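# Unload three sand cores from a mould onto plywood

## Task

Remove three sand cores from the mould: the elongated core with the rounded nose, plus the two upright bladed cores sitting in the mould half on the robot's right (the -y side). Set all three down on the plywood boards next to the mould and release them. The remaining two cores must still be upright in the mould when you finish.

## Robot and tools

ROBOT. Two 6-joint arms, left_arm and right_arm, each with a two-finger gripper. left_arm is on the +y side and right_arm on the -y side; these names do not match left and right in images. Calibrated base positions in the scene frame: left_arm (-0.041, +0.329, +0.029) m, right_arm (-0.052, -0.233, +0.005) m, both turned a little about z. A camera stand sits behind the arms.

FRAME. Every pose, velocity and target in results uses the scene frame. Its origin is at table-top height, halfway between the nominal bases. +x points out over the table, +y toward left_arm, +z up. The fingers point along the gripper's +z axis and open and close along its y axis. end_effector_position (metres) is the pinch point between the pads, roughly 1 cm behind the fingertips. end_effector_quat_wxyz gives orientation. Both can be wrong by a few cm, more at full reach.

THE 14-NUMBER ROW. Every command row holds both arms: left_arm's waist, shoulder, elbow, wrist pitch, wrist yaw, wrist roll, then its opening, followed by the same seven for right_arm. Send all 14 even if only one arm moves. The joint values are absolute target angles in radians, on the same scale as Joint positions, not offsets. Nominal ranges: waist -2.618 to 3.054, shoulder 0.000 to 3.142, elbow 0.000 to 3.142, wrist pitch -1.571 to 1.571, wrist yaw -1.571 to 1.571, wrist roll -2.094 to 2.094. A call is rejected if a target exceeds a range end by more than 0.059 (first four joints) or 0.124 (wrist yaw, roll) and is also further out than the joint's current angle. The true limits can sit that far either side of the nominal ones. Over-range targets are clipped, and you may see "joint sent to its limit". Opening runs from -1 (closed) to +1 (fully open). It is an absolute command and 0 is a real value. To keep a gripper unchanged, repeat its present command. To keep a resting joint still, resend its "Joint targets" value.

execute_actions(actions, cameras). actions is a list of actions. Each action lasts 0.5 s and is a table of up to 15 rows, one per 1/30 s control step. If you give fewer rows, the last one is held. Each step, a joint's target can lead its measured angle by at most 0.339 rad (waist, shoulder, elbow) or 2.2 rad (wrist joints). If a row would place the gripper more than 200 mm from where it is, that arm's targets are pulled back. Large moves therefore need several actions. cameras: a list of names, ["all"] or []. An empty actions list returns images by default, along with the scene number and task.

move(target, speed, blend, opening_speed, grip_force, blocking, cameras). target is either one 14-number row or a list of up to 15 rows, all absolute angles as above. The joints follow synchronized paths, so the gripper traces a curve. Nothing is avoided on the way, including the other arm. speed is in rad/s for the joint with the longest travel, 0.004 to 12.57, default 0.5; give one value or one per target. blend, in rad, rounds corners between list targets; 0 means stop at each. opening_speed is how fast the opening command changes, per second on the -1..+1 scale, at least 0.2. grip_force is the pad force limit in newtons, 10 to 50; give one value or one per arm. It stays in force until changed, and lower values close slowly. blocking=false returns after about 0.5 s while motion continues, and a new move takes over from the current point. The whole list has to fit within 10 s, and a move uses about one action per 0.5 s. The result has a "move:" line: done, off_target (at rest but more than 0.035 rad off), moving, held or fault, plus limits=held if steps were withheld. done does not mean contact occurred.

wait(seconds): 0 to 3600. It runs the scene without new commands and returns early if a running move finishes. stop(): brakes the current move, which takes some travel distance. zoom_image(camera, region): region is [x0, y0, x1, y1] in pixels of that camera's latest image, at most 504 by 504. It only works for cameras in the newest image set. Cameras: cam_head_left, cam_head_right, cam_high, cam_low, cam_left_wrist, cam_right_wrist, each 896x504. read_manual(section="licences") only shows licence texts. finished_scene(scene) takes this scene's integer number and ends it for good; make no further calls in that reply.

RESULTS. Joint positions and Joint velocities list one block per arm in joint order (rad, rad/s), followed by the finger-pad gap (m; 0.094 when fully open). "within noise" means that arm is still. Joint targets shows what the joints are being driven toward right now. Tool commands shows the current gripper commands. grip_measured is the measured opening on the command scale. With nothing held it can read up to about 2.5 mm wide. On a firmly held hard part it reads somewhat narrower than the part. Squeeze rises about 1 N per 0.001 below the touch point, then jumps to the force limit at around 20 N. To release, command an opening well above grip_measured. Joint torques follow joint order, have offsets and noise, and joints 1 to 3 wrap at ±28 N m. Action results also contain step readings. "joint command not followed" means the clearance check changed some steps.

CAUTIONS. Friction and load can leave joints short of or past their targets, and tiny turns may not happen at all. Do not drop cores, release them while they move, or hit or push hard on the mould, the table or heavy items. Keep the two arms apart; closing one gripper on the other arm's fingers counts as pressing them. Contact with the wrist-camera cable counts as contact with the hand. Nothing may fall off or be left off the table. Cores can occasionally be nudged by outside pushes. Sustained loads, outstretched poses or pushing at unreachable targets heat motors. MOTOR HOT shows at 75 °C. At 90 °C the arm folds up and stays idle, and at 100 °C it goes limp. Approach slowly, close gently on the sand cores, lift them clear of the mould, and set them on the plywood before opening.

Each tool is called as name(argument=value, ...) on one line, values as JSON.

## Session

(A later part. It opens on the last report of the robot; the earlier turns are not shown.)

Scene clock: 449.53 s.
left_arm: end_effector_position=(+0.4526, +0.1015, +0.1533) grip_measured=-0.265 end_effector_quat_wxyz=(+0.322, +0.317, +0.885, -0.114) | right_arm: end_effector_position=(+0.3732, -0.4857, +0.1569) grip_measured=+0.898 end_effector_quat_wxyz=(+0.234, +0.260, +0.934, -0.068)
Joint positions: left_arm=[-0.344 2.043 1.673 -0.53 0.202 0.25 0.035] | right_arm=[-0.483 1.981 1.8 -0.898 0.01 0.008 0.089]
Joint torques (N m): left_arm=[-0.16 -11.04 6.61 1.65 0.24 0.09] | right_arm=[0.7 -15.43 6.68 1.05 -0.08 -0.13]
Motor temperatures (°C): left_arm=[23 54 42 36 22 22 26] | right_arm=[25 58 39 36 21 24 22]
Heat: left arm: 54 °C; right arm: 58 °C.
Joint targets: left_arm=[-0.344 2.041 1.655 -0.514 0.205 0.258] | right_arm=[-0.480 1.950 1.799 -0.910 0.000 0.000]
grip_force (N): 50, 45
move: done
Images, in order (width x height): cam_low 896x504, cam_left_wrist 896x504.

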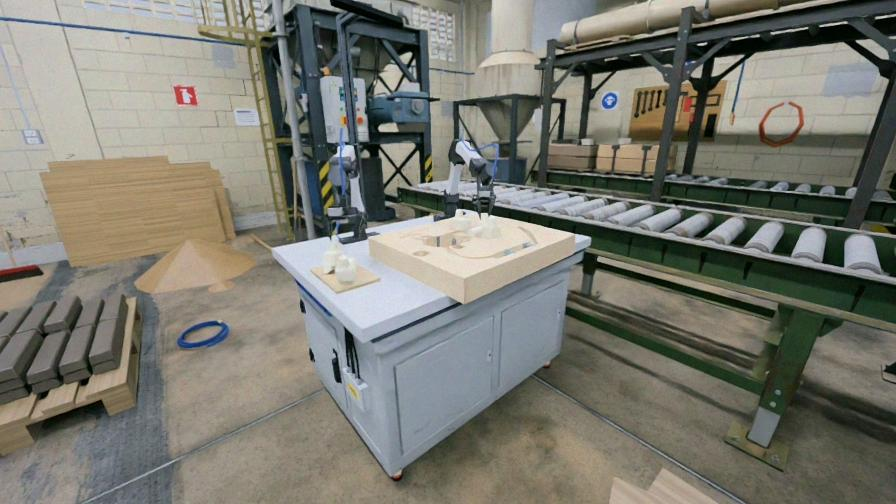

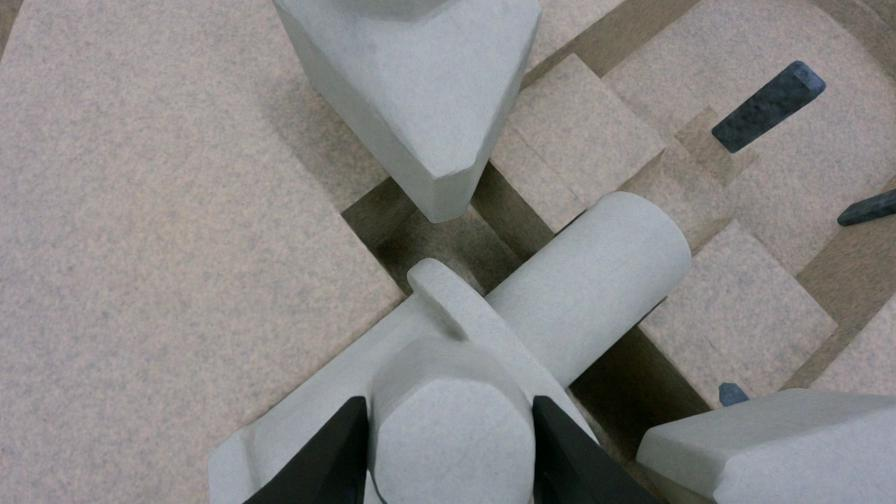

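move(target=[[-0.344,2.0318,1.7735,-0.6417,0.205,0.258,-1,-0.48,1.9496,1.7995,-0.9099,0,0,0.9],[-0.344,2.037,1.8999,-0.7629,0.205,0.258,-1,-0.48,1.9496,1.7995,-0.9099,0,0,0.9],[-0.344,2.0675,2.0867,-0.9192,0.205,0.258,-1,-0.48,1.9496,1.7995,-0.9099,0,0,0.9]], speed=0.25, blend=0.02, cameras=["cam_left_wrist","cam_low","cam_high"])

zoom_image(camera="cam_low", region=[430, 155, 540, 265])

zoom_image(camera="cam_high", region=[370, 140, 520, 290])

Scene clock: 455.93 s.
left_arm: end_effector_position=(+0.4474, +0.1101, +0.1696) grip_measured=-0.272 end_effector_quat_wxyz=(+0.247, +0.318, +0.910, -0.097) | right_arm: end_effector_position=(+0.3732, -0.4857, +0.1569) grip_measured=+0.898 end_effector_quat_wxyz=(+0.234, +0.260, +0.934, -0.068)
Joint positions: left_arm=[-0.341 2.141 1.977 -0.895 0.175 0.262 0.034] | right_arm=[-0.483 1.981 1.8 -0.898 0.01 0.008 0.089]
Joint torques (N m): left_arm=[-0.44 -17.74 18.11 1 0.51 -0.02] | right_arm=[0.47 -15.41 6.61 1.05 -0.1 -0.16]
Motor temperatures (°C): left_arm=[23 56 44 36 22 22 26] | right_arm=[25 59 39 36 21 24 22]
Heat: left arm: 56 °C; right arm: 59 °C.
Joint targets: left_arm=[-0.344 2.068 2.087 -0.919 0.205 0.258] | right_arm=[-0.480 1.950 1.799 -0.910 0.000 0.000]
grip_force (N): 50, 45
move: off_target (left_arm); left_arm: the elbow is farthest, 0.109 rad from its target
Images, in order (width x height): cam_high 896x504, cam_low 896x504, cam_left_wrist 896x504.

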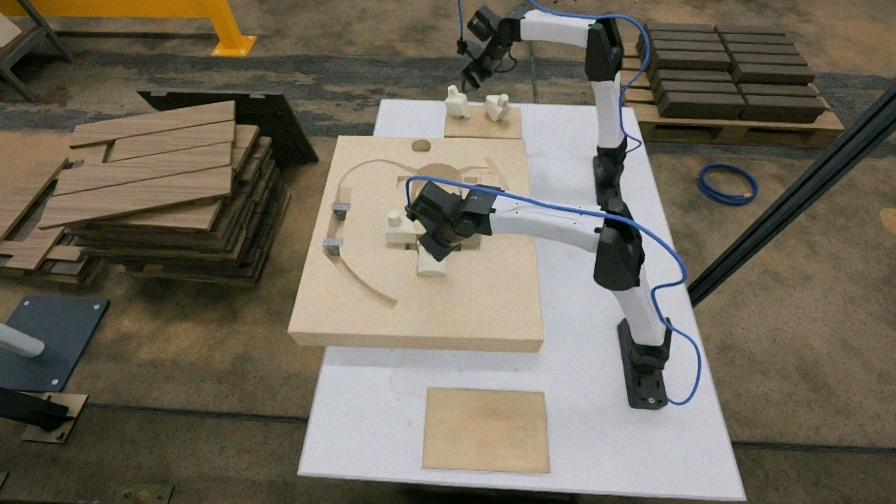

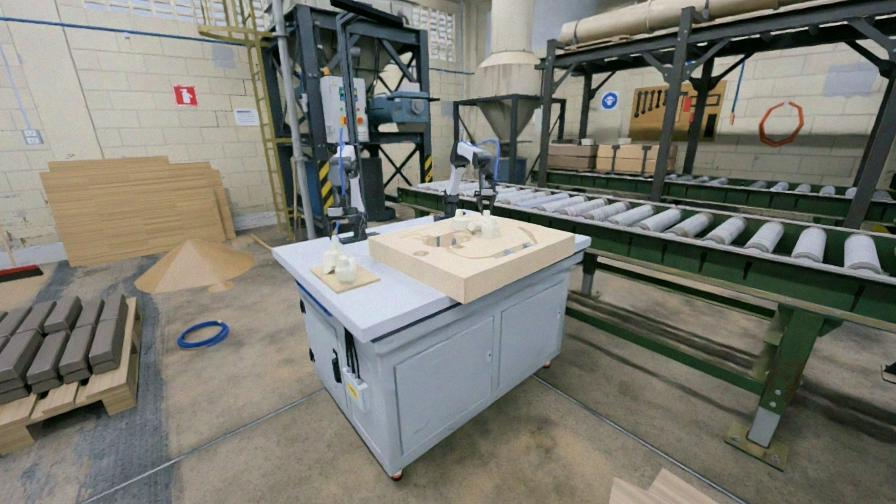

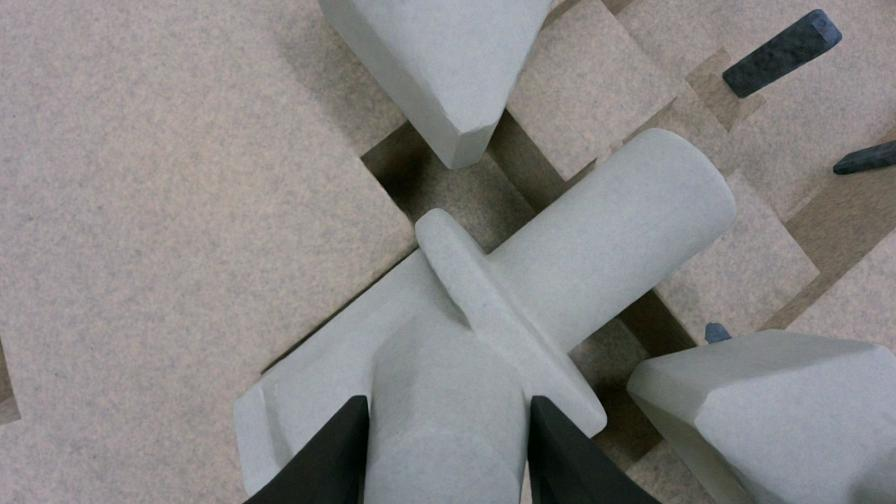

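Scaled by 4.582 from the camera's image (finer frame: 1280x720).

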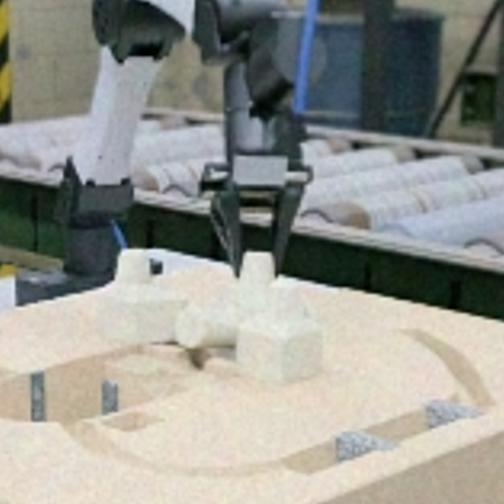

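Scaled by 3.360 from the camera's image (finer frame: 1280x720).

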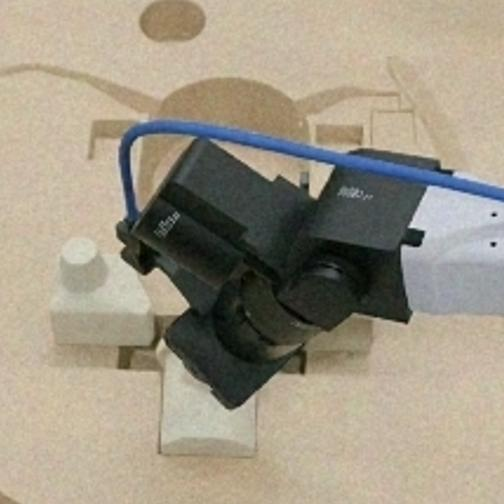

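move(target=[-0.341,2.13,1.97,-0.86,0.175,0.262,-1,-0.48,1.9496,1.7995,-0.9099,0,0,0.9], speed=0.2, cameras=["cam_left_wrist","cam_low"])

zoom_image(camera="cam_low", region=[450, 195, 520, 245])

Scene clock: 465.33 s.
left_arm: end_effector_position=(+0.4479, +0.1100, +0.1665) grip_measured=-0.272 end_effector_quat_wxyz=(+0.246, +0.321, +0.909, -0.096) | right_arm: end_effector_position=(+0.3732, -0.4857, +0.1569) grip_measured=+0.898 end_effector_quat_wxyz=(+0.234, +0.260, +0.934, -0.068)
Joint positions: left_arm=[-0.341 2.146 1.974 -0.89 0.174 0.269 0.034] | right_arm=[-0.483 1.981 1.8 -0.898 0.01 0.008 0.089]
Joint torques (N m): left_arm=[-0.12 -12.83 7.65 1.56 0.21 -0.07] | right_arm=[0.47 -15.42 6.46 1.09 -0.11 -0.13]
Motor temperatures (°C): left_arm=[23 60 54 35 22 22 27] | right_arm=[25 59 39 36 21 24 22]
Heat: left arm: 60 °C; right arm: 59 °C.
Joint targets: left_arm=[-0.341 2.130 1.970 -0.860 0.175 0.262] | right_arm=[-0.480 1.950 1.799 -0.910 0.000 0.000]
grip_force (N): 50, 45
move: done
Images, in order (width x height): cam_low 896x504, cam_left_wrist 896x504.

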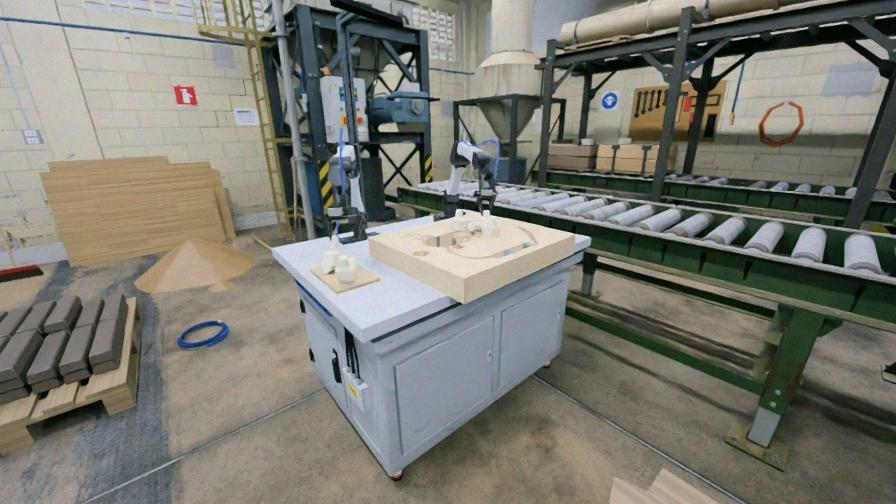

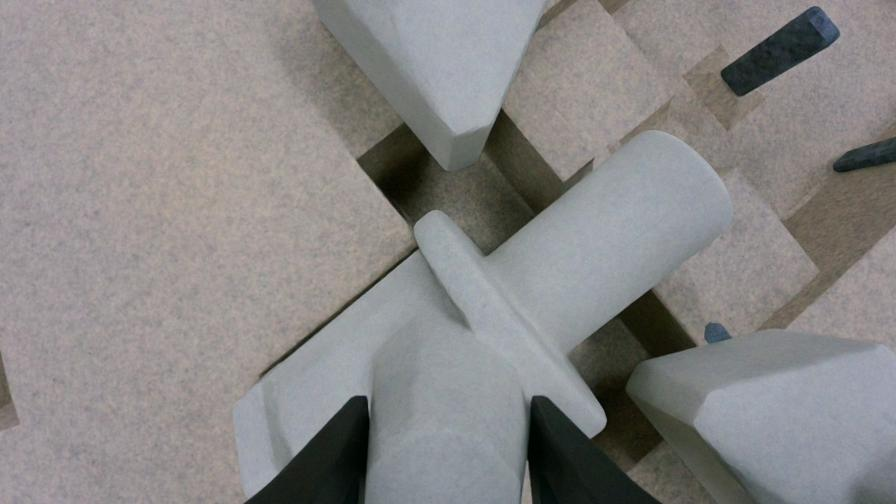

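Scaled by 7.200 from the camera's image (finer frame: 1280x720).

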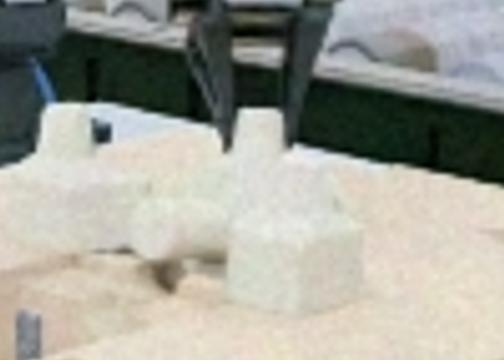

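move(target=[[-0.344,2.0318,1.7735,-0.6417,0.205,0.258,-1,-0.48,1.9496,1.7995,-0.9099,0,0,0.9],[-0.344,2.041,1.665,-0.522,0.205,0.258,-1,-0.48,1.9496,1.7995,-0.9099,0,0,0.9]], speed=0.15, blend=0.02, cameras=["cam_left_wrist","cam_low"])

zoom_image(camera="cam_low", region=[450, 195, 520, 245])

Scene clock: 485.43 s.
left_arm: end_effector_position=(+0.4530, +0.1032, +0.1585) grip_measured=-0.276 end_effector_quat_wxyz=(+0.322, +0.324, +0.883, -0.106) | right_arm: end_effector_position=(+0.3732, -0.4857, +0.1569) grip_measured=+0.898 end_effector_quat_wxyz=(+0.234, +0.260, +0.934, -0.068)
Joint positions: left_arm=[-0.344 2.039 1.691 -0.553 0.19 0.269 0.034] | right_arm=[-0.483 1.981 1.8 -0.898 0.01 0.008 0.089]
Joint torques (N m): left_arm=[-0.1 -10.76 5.86 1.8 0.35 -0.08] | right_arm=[0.49 -15.41 6.6 1.09 -0.11 -0.18]
Motor temperatures (°C): left_arm=[23 60 48 36 22 22 27] | right_arm=[25 60 39 35 21 24 22]
Heat: left arm: 60 °C; right arm: 60 °C.
Joint targets: left_arm=[-0.344 2.041 1.665 -0.522 0.205 0.258] | right_arm=[-0.480 1.950 1.799 -0.910 0.000 0.000]
grip_force (N): 50, 45
move: done
Images, in order (width x height): cam_low 896x504, cam_left_wrist 896x504.

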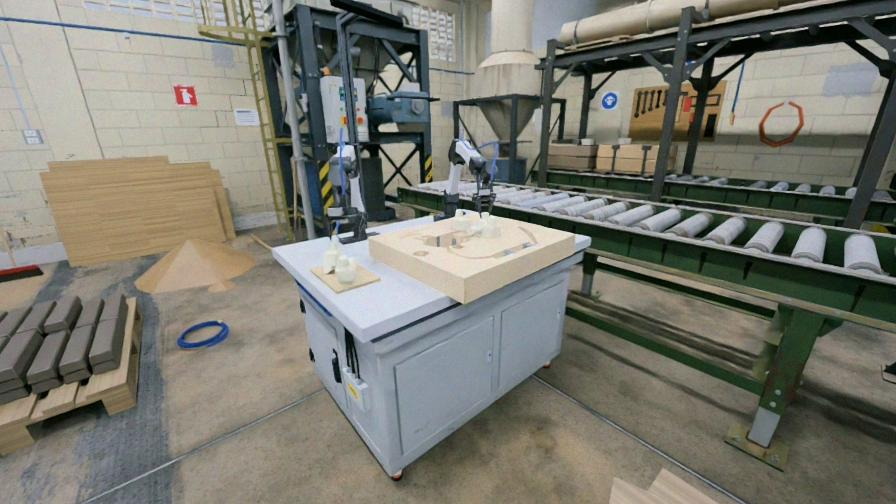

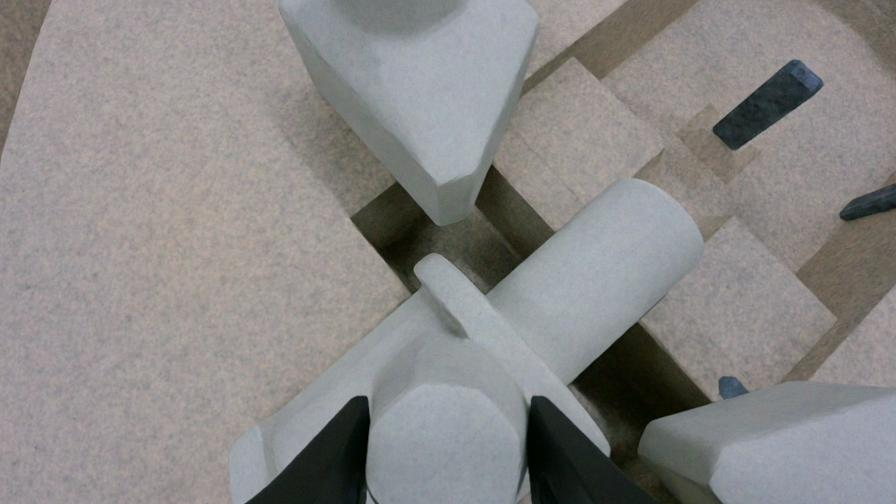

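Scaled by 7.200 from the camera's image (finer frame: 1280x720).

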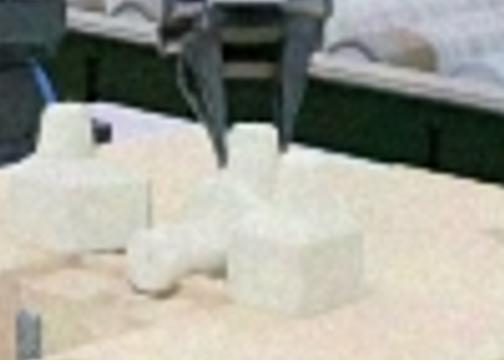

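move(target=[[-0.344,2.041,1.665,-0.522,0.205,0.258,0.9,-0.48,1.9496,1.7995,-0.9099,0,0,0.9],[-0.344,2.035,1.84,-0.7,0.205,0.258,0.9,-0.48,1.9496,1.7995,-0.9099,0,0,0.9],[-0.525,2.0523,1.8049,-0.6526,-0.38,-0.48,0.9,-0.48,1.9496,1.7995,-0.9099,0,0,0.9]], speed=0.5, opening_speed=1.0, cameras=["cam_left_wrist","cam_low"])

zoom_image(camera="cam_low", region=[450, 195, 520, 245])

Scene clock: 499.97 s.
left_arm: end_effector_position=(+0.4528, +0.1002, +0.1976) grip_measured=+0.899 end_effector_quat_wxyz=(+0.370, -0.023, +0.929, -0.012) | right_arm: end_effector_position=(+0.3732, -0.4857, +0.1569) grip_measured=+0.898 end_effector_quat_wxyz=(+0.234, +0.260, +0.934, -0.068)
Joint positions: left_arm=[-0.523 2.039 1.814 -0.664 -0.361 -0.466 0.089] | right_arm=[-0.483 1.981 1.8 -0.898 0.01 0.008 0.089]
Joint torques (N m): left_arm=[-0.27 -9.73 7.43 1.61 -0.31 -0.12] | right_arm=[0.59 -15.47 6.43 1.1 -0.12 -0.13]
Motor temperatures (°C): left_arm=[23 57 47 36 22 22 27] | right_arm=[25 60 39 35 21 24 22]
Heat: left arm: 57 °C; right arm: 60 °C.
Joint targets: left_arm=[-0.525 2.052 1.805 -0.653 -0.380 -0.480] | right_arm=[-0.480 1.950 1.799 -0.910 0.000 0.000]
grip_force (N): 50, 45
move: done
Images, in order (width x height): cam_low 896x504, cam_left_wrist 896x504.

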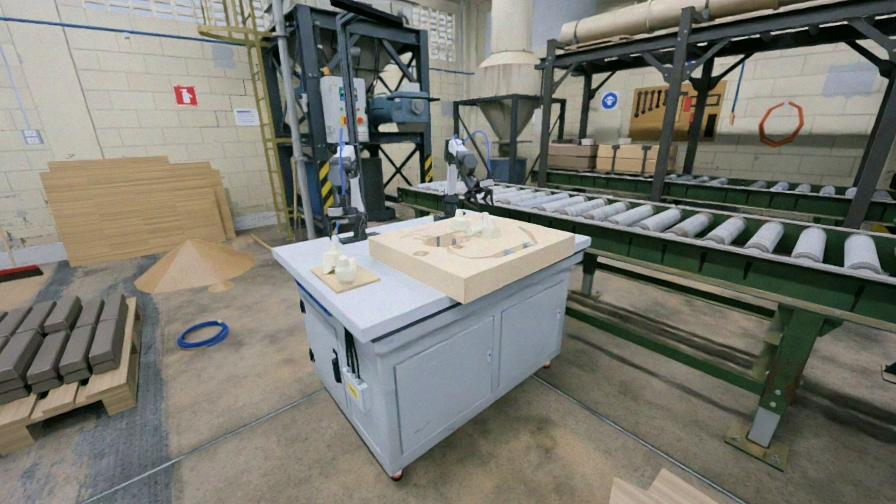

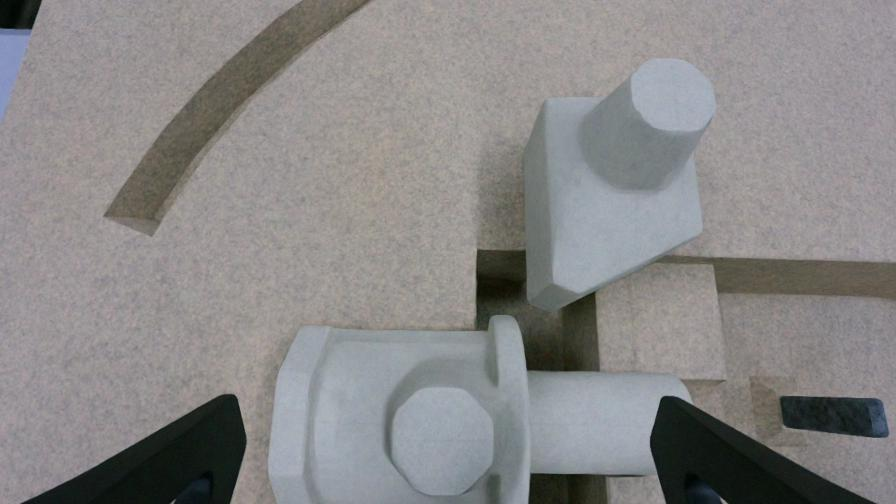

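Scaled by 7.200 from the camera's image (finer frame: 1280x720).

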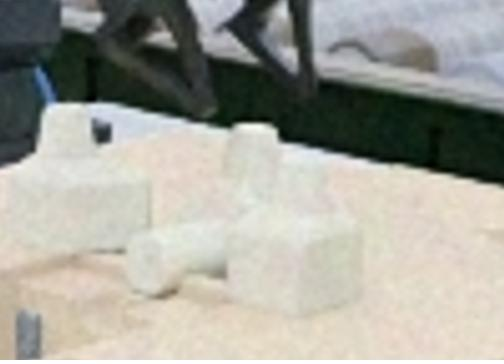

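move(target=[[-0.518,2.0638,1.6701,-0.5063,-0.38,-0.48,0.9,-0.48,1.9496,1.7995,-0.9099,0,0,0.9],[-0.518,2.0638,1.6701,-0.5063,-0.38,-0.48,-1,-0.48,1.9496,1.7995,-0.9099,0,0,0.9]], speed=0.3, cameras=["cam_left_wrist","cam_low"])

zoom_image(camera="cam_low", region=[450, 195, 520, 245])

Scene clock: 513.60 s.
left_arm: end_effector_position=(+0.4546, +0.0999, +0.1651) grip_measured=-0.328 end_effector_quat_wxyz=(+0.375, -0.026, +0.927, -0.013) | right_arm: end_effector_position=(+0.3732, -0.4857, +0.1569) grip_measured=+0.898 end_effector_quat_wxyz=(+0.234, +0.260, +0.934, -0.068)
Joint positions: left_arm=[-0.523 2.046 1.687 -0.519 -0.365 -0.469 0.032] | right_arm=[-0.483 1.981 1.8 -0.898 0.01 0.008 0.089]
Joint torques (N m): left_arm=[0.39 -9.37 6.69 1.65 -0.25 -0.07] | right_arm=[0.4 -15.54 6.6 1.06 -0.13 -0.15]
Motor temperatures (°C): left_arm=[23 55 47 36 22 22 26] | right_arm=[25 61 39 35 21 24 22]
Heat: left arm: 55 °C; right arm: 61 °C.
Joint targets: left_arm=[-0.518 2.064 1.670 -0.506 -0.380 -0.480] | right_arm=[-0.480 1.950 1.799 -0.910 0.000 0.000]
grip_force (N): 50, 45
move: done
Images, in order (width x height): cam_low 896x504, cam_left_wrist 896x504.

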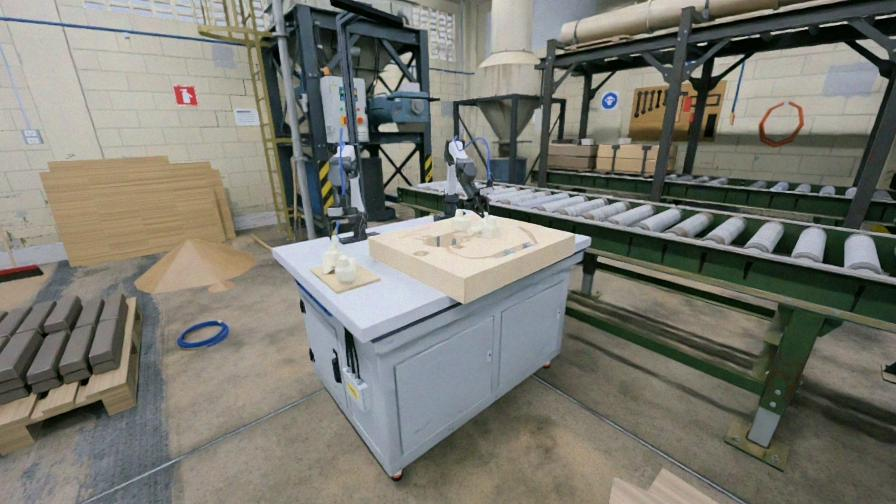

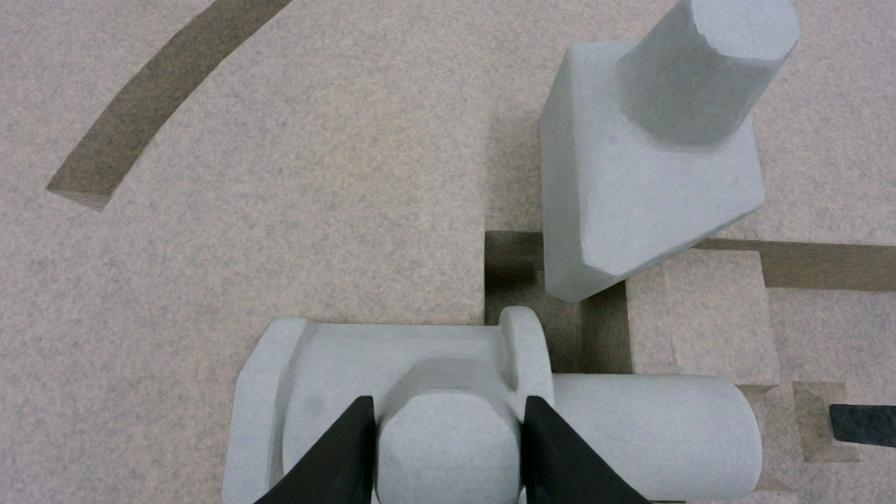

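Scaled by 7.200 from the camera's image (finer frame: 1280x720).

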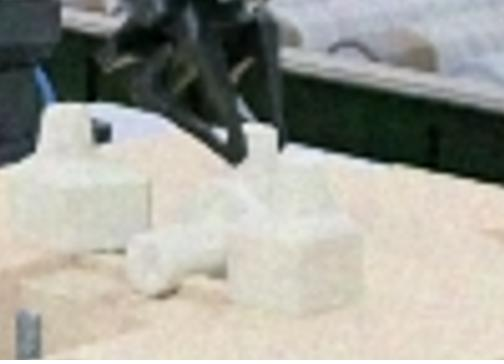

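move(target=[[-0.52,2.0523,1.8049,-0.6526,-0.38,-0.48,-1,-0.48,1.9496,1.7995,-0.9099,0,0,0.9],[-0.52,2.0649,1.9823,-0.8174,-0.38,-0.48,-1,-0.48,1.9496,1.7995,-0.9099,0,0,0.9]], speed=0.2, blend=0.02, cameras=["cam_left_wrist","cam_low","cam_high"])

zoom_image(camera="cam_low", region=[450, 175, 530, 245])

Scene clock: 524.03 s.
left_arm: end_effector_position=(+0.4495, +0.0991, +0.1702) grip_measured=-0.324 end_effector_quat_wxyz=(+0.316, -0.017, +0.948, -0.004) | right_arm: end_effector_position=(+0.3732, -0.4857, +0.1569) grip_measured=+0.898 end_effector_quat_wxyz=(+0.234, +0.260, +0.934, -0.068)
Joint positions: left_arm=[-0.514 2.118 1.893 -0.776 -0.316 -0.479 0.032] | right_arm=[-0.483 1.981 1.8 -0.898 0.01 0.008 0.089]
Joint torques (N m): left_arm=[-0.69 -15.83 16.29 0.92 -0.75 0] | right_arm=[0.53 -15.41 6.52 1.04 -0.11 -0.16]
Motor temperatures (°C): left_arm=[23 56 46 37 22 22 27] | right_arm=[25 61 39 35 21 24 22]
Heat: left arm: 56 °C; right arm: 61 °C.
Joint targets: left_arm=[-0.520 2.065 1.982 -0.818 -0.380 -0.480] | right_arm=[-0.480 1.950 1.799 -0.910 0.000 0.000]
grip_force (N): 50, 45
move: off_target (left_arm); left_arm: the elbow is farthest, 0.089 rad from its target
Images, in order (width x height): cam_high 896x504, cam_low 896x504, cam_left_wrist 896x504.

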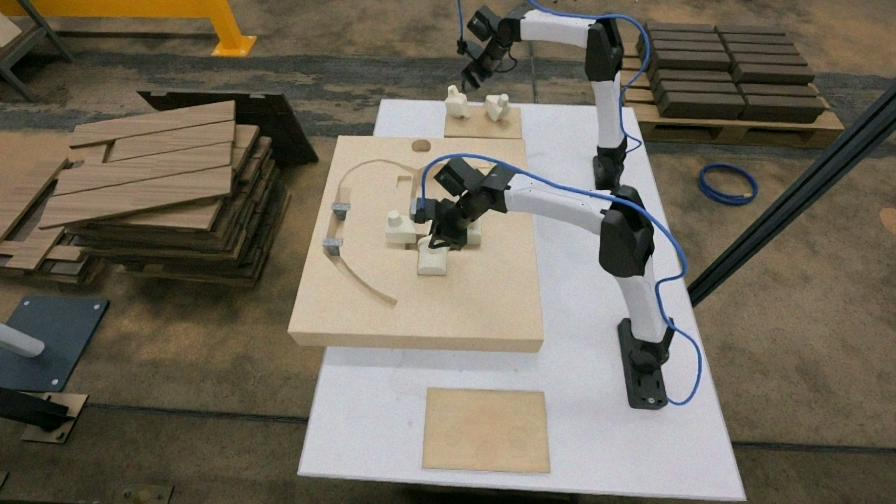

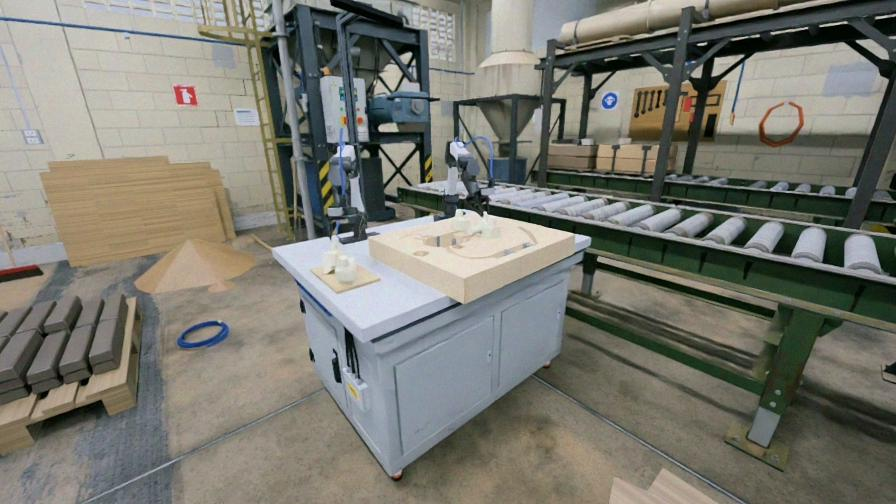

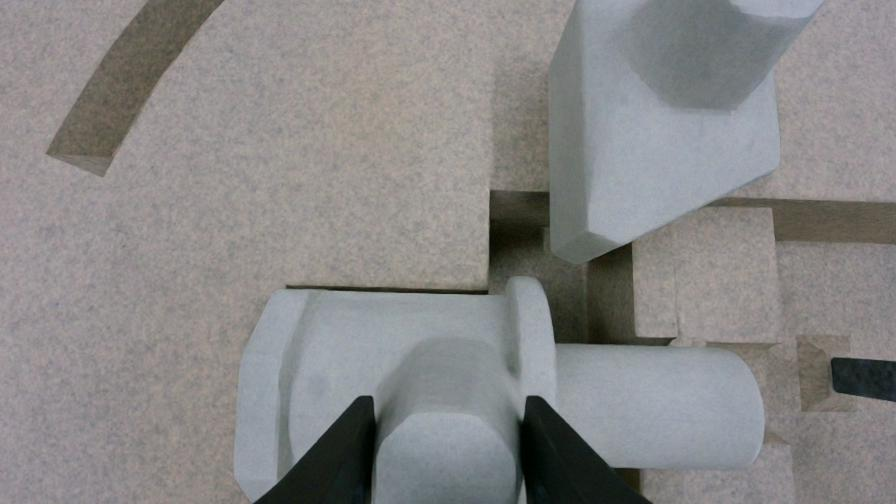

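Scaled by 6.300 from the camera's image (finer frame: 1280x720).

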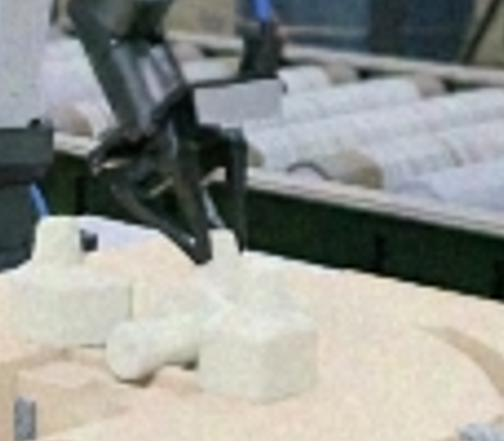

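move(target=[[-0.52,2.08,1.98,-0.69,-0.38,-0.48,-1,-0.48,1.9496,1.7995,-0.9099,0,0,0.9],[-0.53,2.08,2.0,-0.69,-0.38,-0.48,-1,-0.48,1.9496,1.7995,-0.9099,0,0,0.9],[-0.51,2.08,2.02,-0.69,-0.38,-0.48,-1,-0.48,1.9496,1.7995,-0.9099,0,0,0.9]], speed=0.2, cameras=["cam_left_wrist","cam_low","cam_high"])

zoom_image(camera="cam_low", region=[450, 175, 530, 245])

Scene clock: 546.47 s.
left_arm: end_effector_position=(+0.4576, +0.0950, +0.1909) grip_measured=-0.324 end_effector_quat_wxyz=(+0.340, -0.021, +0.940, -0.009) | right_arm: end_effector_position=(+0.3732, -0.4857, +0.1569) grip_measured=+0.898 end_effector_quat_wxyz=(+0.234, +0.260, +0.934, -0.068)
Joint positions: left_arm=[-0.518 2.118 1.947 -0.779 -0.333 -0.479 0.032] | right_arm=[-0.483 1.981 1.8 -0.898 0.01 0.008 0.089]
Joint torques (N m): left_arm=[0.64 -14.65 14.72 2.31 -0.59 0.02] | right_arm=[0.54 -15.42 6.45 1.09 -0.05 -0.15]
Motor temperatures (°C): left_arm=[23 64 61 35 23 22 28] | right_arm=[25 62 39 35 21 24 22]
Heat: left arm: 64 °C; right arm: 62 °C.
Joint targets: left_arm=[-0.510 2.080 2.020 -0.690 -0.380 -0.480] | right_arm=[-0.480 1.950 1.799 -0.910 0.000 0.000]
grip_force (N): 50, 45
move: off_target (left_arm); left_arm: the wrist pitch is farthest, 0.089 rad from its target
Images, in order (width x height): cam_high 896x504, cam_low 896x504, cam_left_wrist 896x504.

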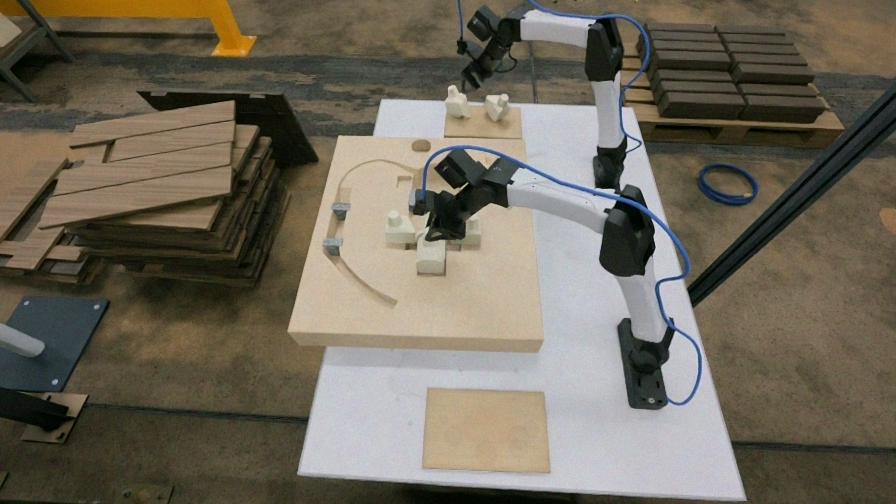

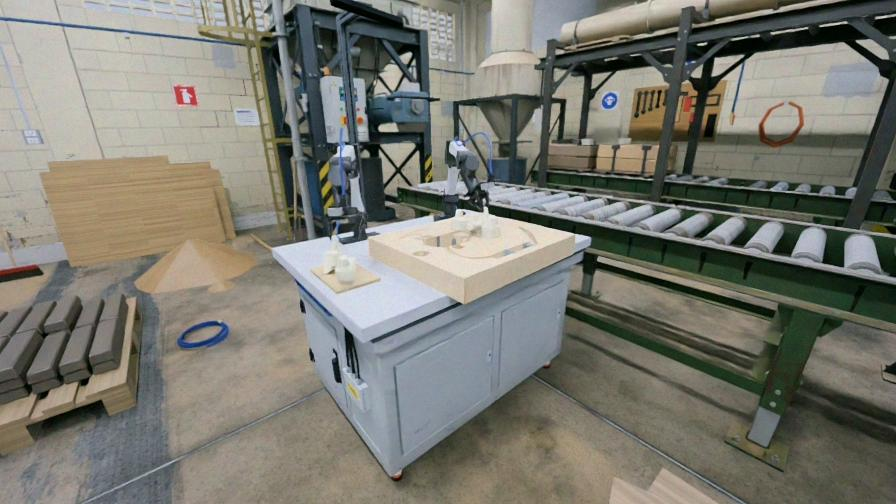

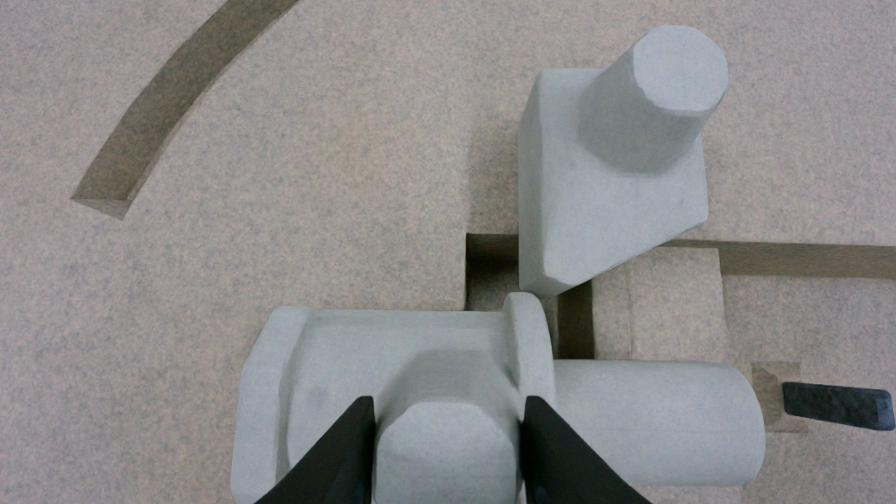

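Scaled by 6.300 from the camera's image (finer frame: 1280x720).

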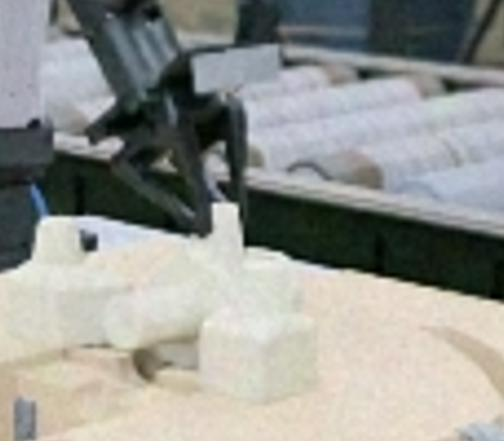

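move(target=[-0.515,2.06,2.23,-0.88,-0.36,-0.48,-1,-0.48,1.9496,1.7995,-0.9099,0,0,0.9], speed=0.25, cameras=["cam_left_wrist","cam_low"])

zoom_image(camera="cam_low", region=[450, 155, 540, 245])

Scene clock: 569.47 s.
left_arm: end_effector_position=(+0.4561, +0.0965, +0.2499) grip_measured=-0.324 end_effector_quat_wxyz=(+0.355, -0.025, +0.934, -0.019) | right_arm: end_effector_position=(+0.3732, -0.4857, +0.1569) grip_measured=+0.898 end_effector_quat_wxyz=(+0.234, +0.260, +0.934, -0.068)
Joint positions: left_arm=[-0.517 2.118 2.163 -0.955 -0.333 -0.479 0.032] | right_arm=[-0.483 1.981 1.8 -0.898 0.01 0.008 0.089]
Joint torques (N m): left_arm=[0.12 -16.36 14.13 2.22 -0.39 0.01] | right_arm=[0.62 -15.46 6.54 1.06 -0.1 -0.15]
Motor temperatures (°C): left_arm=[23 67 61 38 23 22 28] | right_arm=[25 63 39 34 21 24 22]
Heat: left arm: 67 °C; right arm: 63 °C.
Joint targets: left_arm=[-0.515 2.060 2.230 -0.880 -0.360 -0.480] | right_arm=[-0.480 1.950 1.799 -0.910 0.000 0.000]
grip_force (N): 50, 45
move: off_target (left_arm); left_arm: the wrist pitch is farthest, 0.075 rad from its target
Images, in order (width x height): cam_low 896x504, cam_left_wrist 896x504.

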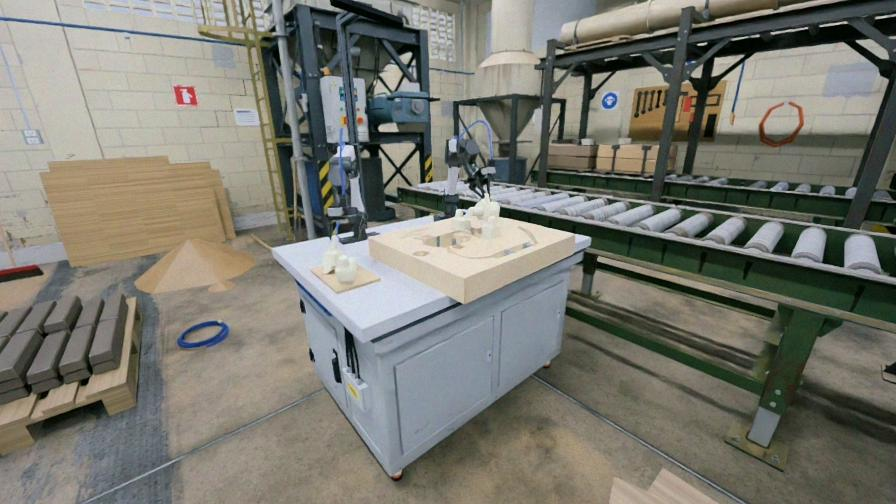

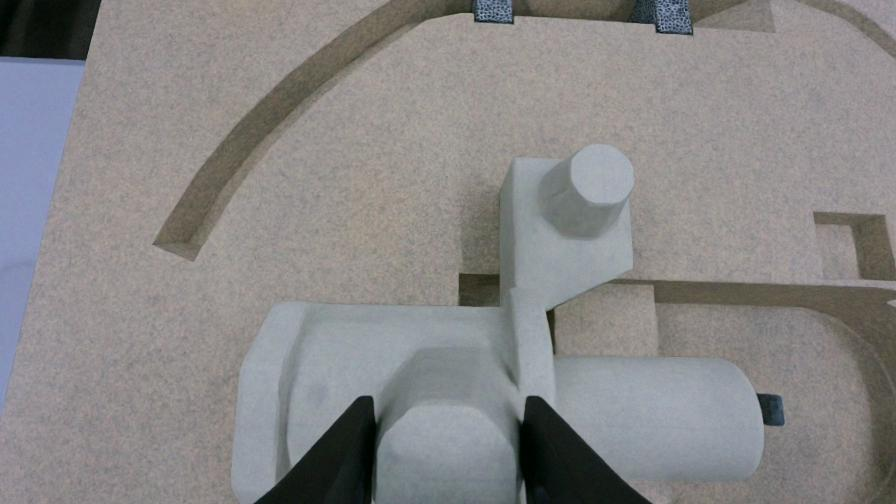

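Scaled by 5.600 from the camera's image (finer frame: 1280x720).

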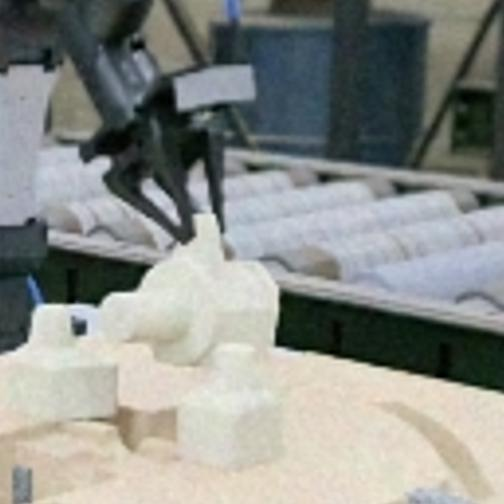

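move(target=[[-0.15,2.06,2.23,-0.88,-0.36,-0.48,-1,-0.48,1.9496,1.7995,-0.9099,0,0,0.9],[0.176,1.81,1.85,-1.28,-0.66,-1.24,-1,-0.48,1.9496,1.7995,-0.9099,0,0,0.9]], speed=0.5, blend=0.15, cameras=["cam_left_wrist","cam_low","cam_high","cam_head_left"])

zoom_image(camera="cam_high", region=[380, 320, 600, 500])

zoom_image(camera="cam_low", region=[430, 135, 570, 235])

Scene clock: 577.97 s.
left_arm: end_effector_position=(+0.3365, +0.4845, +0.2395) grip_measured=-0.324 end_effector_quat_wxyz=(+0.251, -0.632, +0.710, +0.184) | right_arm: end_effector_position=(+0.3732, -0.4857, +0.1569) grip_measured=+0.898 end_effector_quat_wxyz=(+0.234, +0.260, +0.934, -0.068)
Joint positions: left_arm=[0.178 1.863 1.849 -1.302 -0.585 -1.224 0.032] | right_arm=[-0.483 1.981 1.8 -0.898 0.01 0.008 0.089]
Joint torques (N m): left_arm=[-0.2 -13.18 7.65 0.96 -1.07 -0.17] | right_arm=[0.53 -15.5 6.38 1.08 -0.16 -0.17]
Motor temperatures (°C): left_arm=[23 70 62 38 23 22 28] | right_arm=[25 63 39 34 21 24 22]
Heat: left arm: 70 °C; right arm: 63 °C.
Joint targets: left_arm=[0.176 1.810 1.850 -1.280 -0.660 -1.240] | right_arm=[-0.480 1.950 1.799 -0.910 0.000 0.000]
grip_force (N): 50, 45
move: off_target (left_arm); left_arm: the wrist yaw is farthest, 0.075 rad from its target
Images, in order (width x height): cam_head_left 896x504, cam_high 896x504, cam_low 896x504, cam_left_wrist 896x504.

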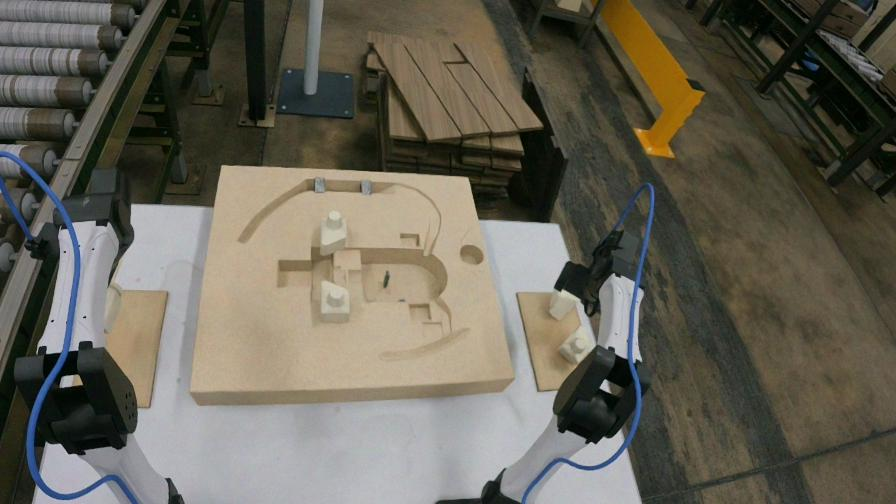

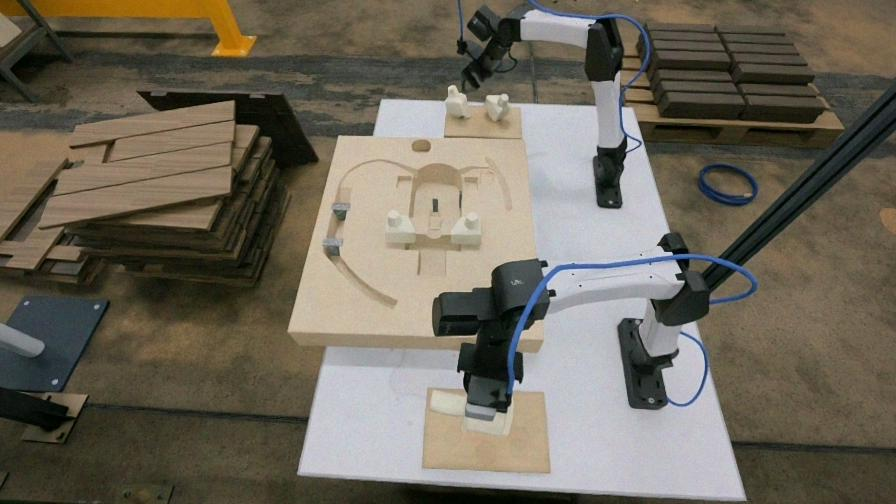

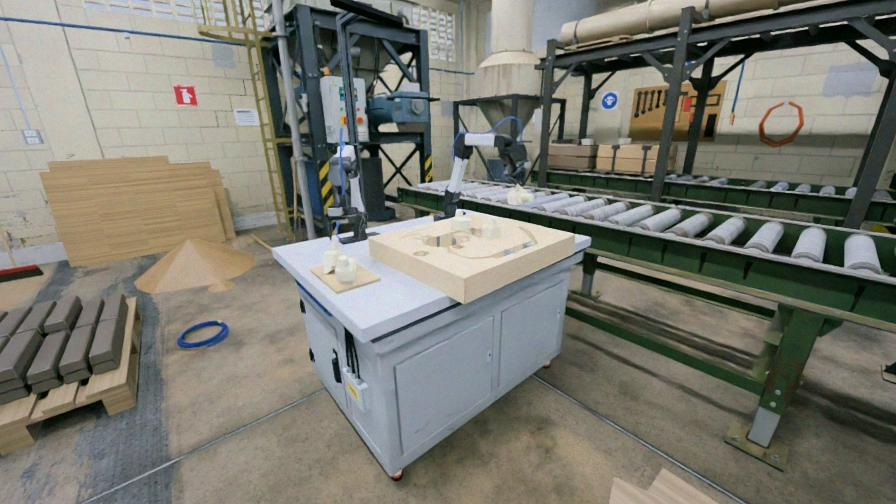

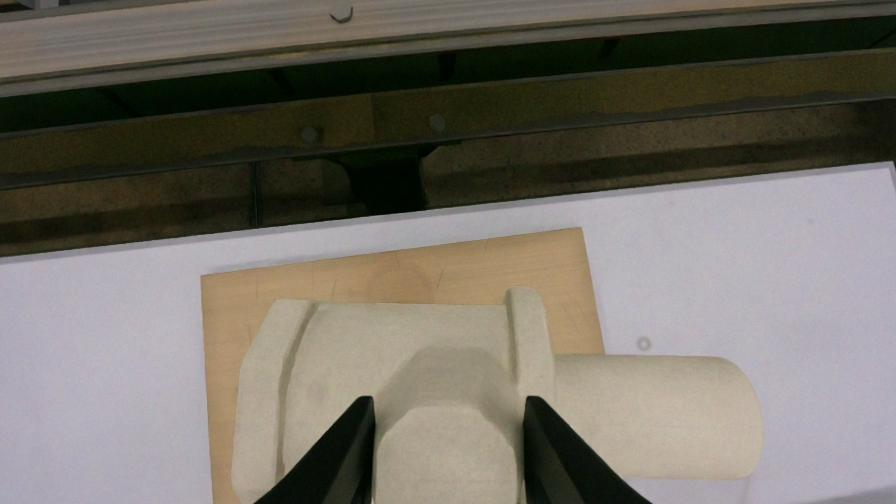

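Scaled by 2.291 from the camera's image (finer frame: 1280x720).

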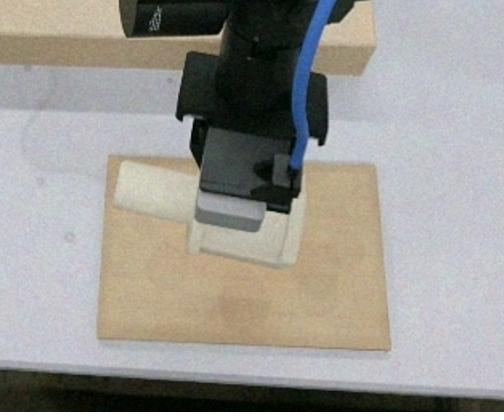

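Scaled by 3.600 from the camera's image (finer frame: 1280x720).

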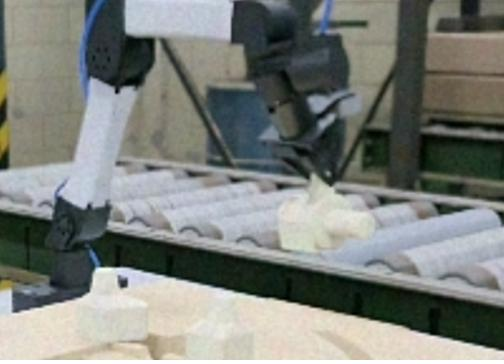

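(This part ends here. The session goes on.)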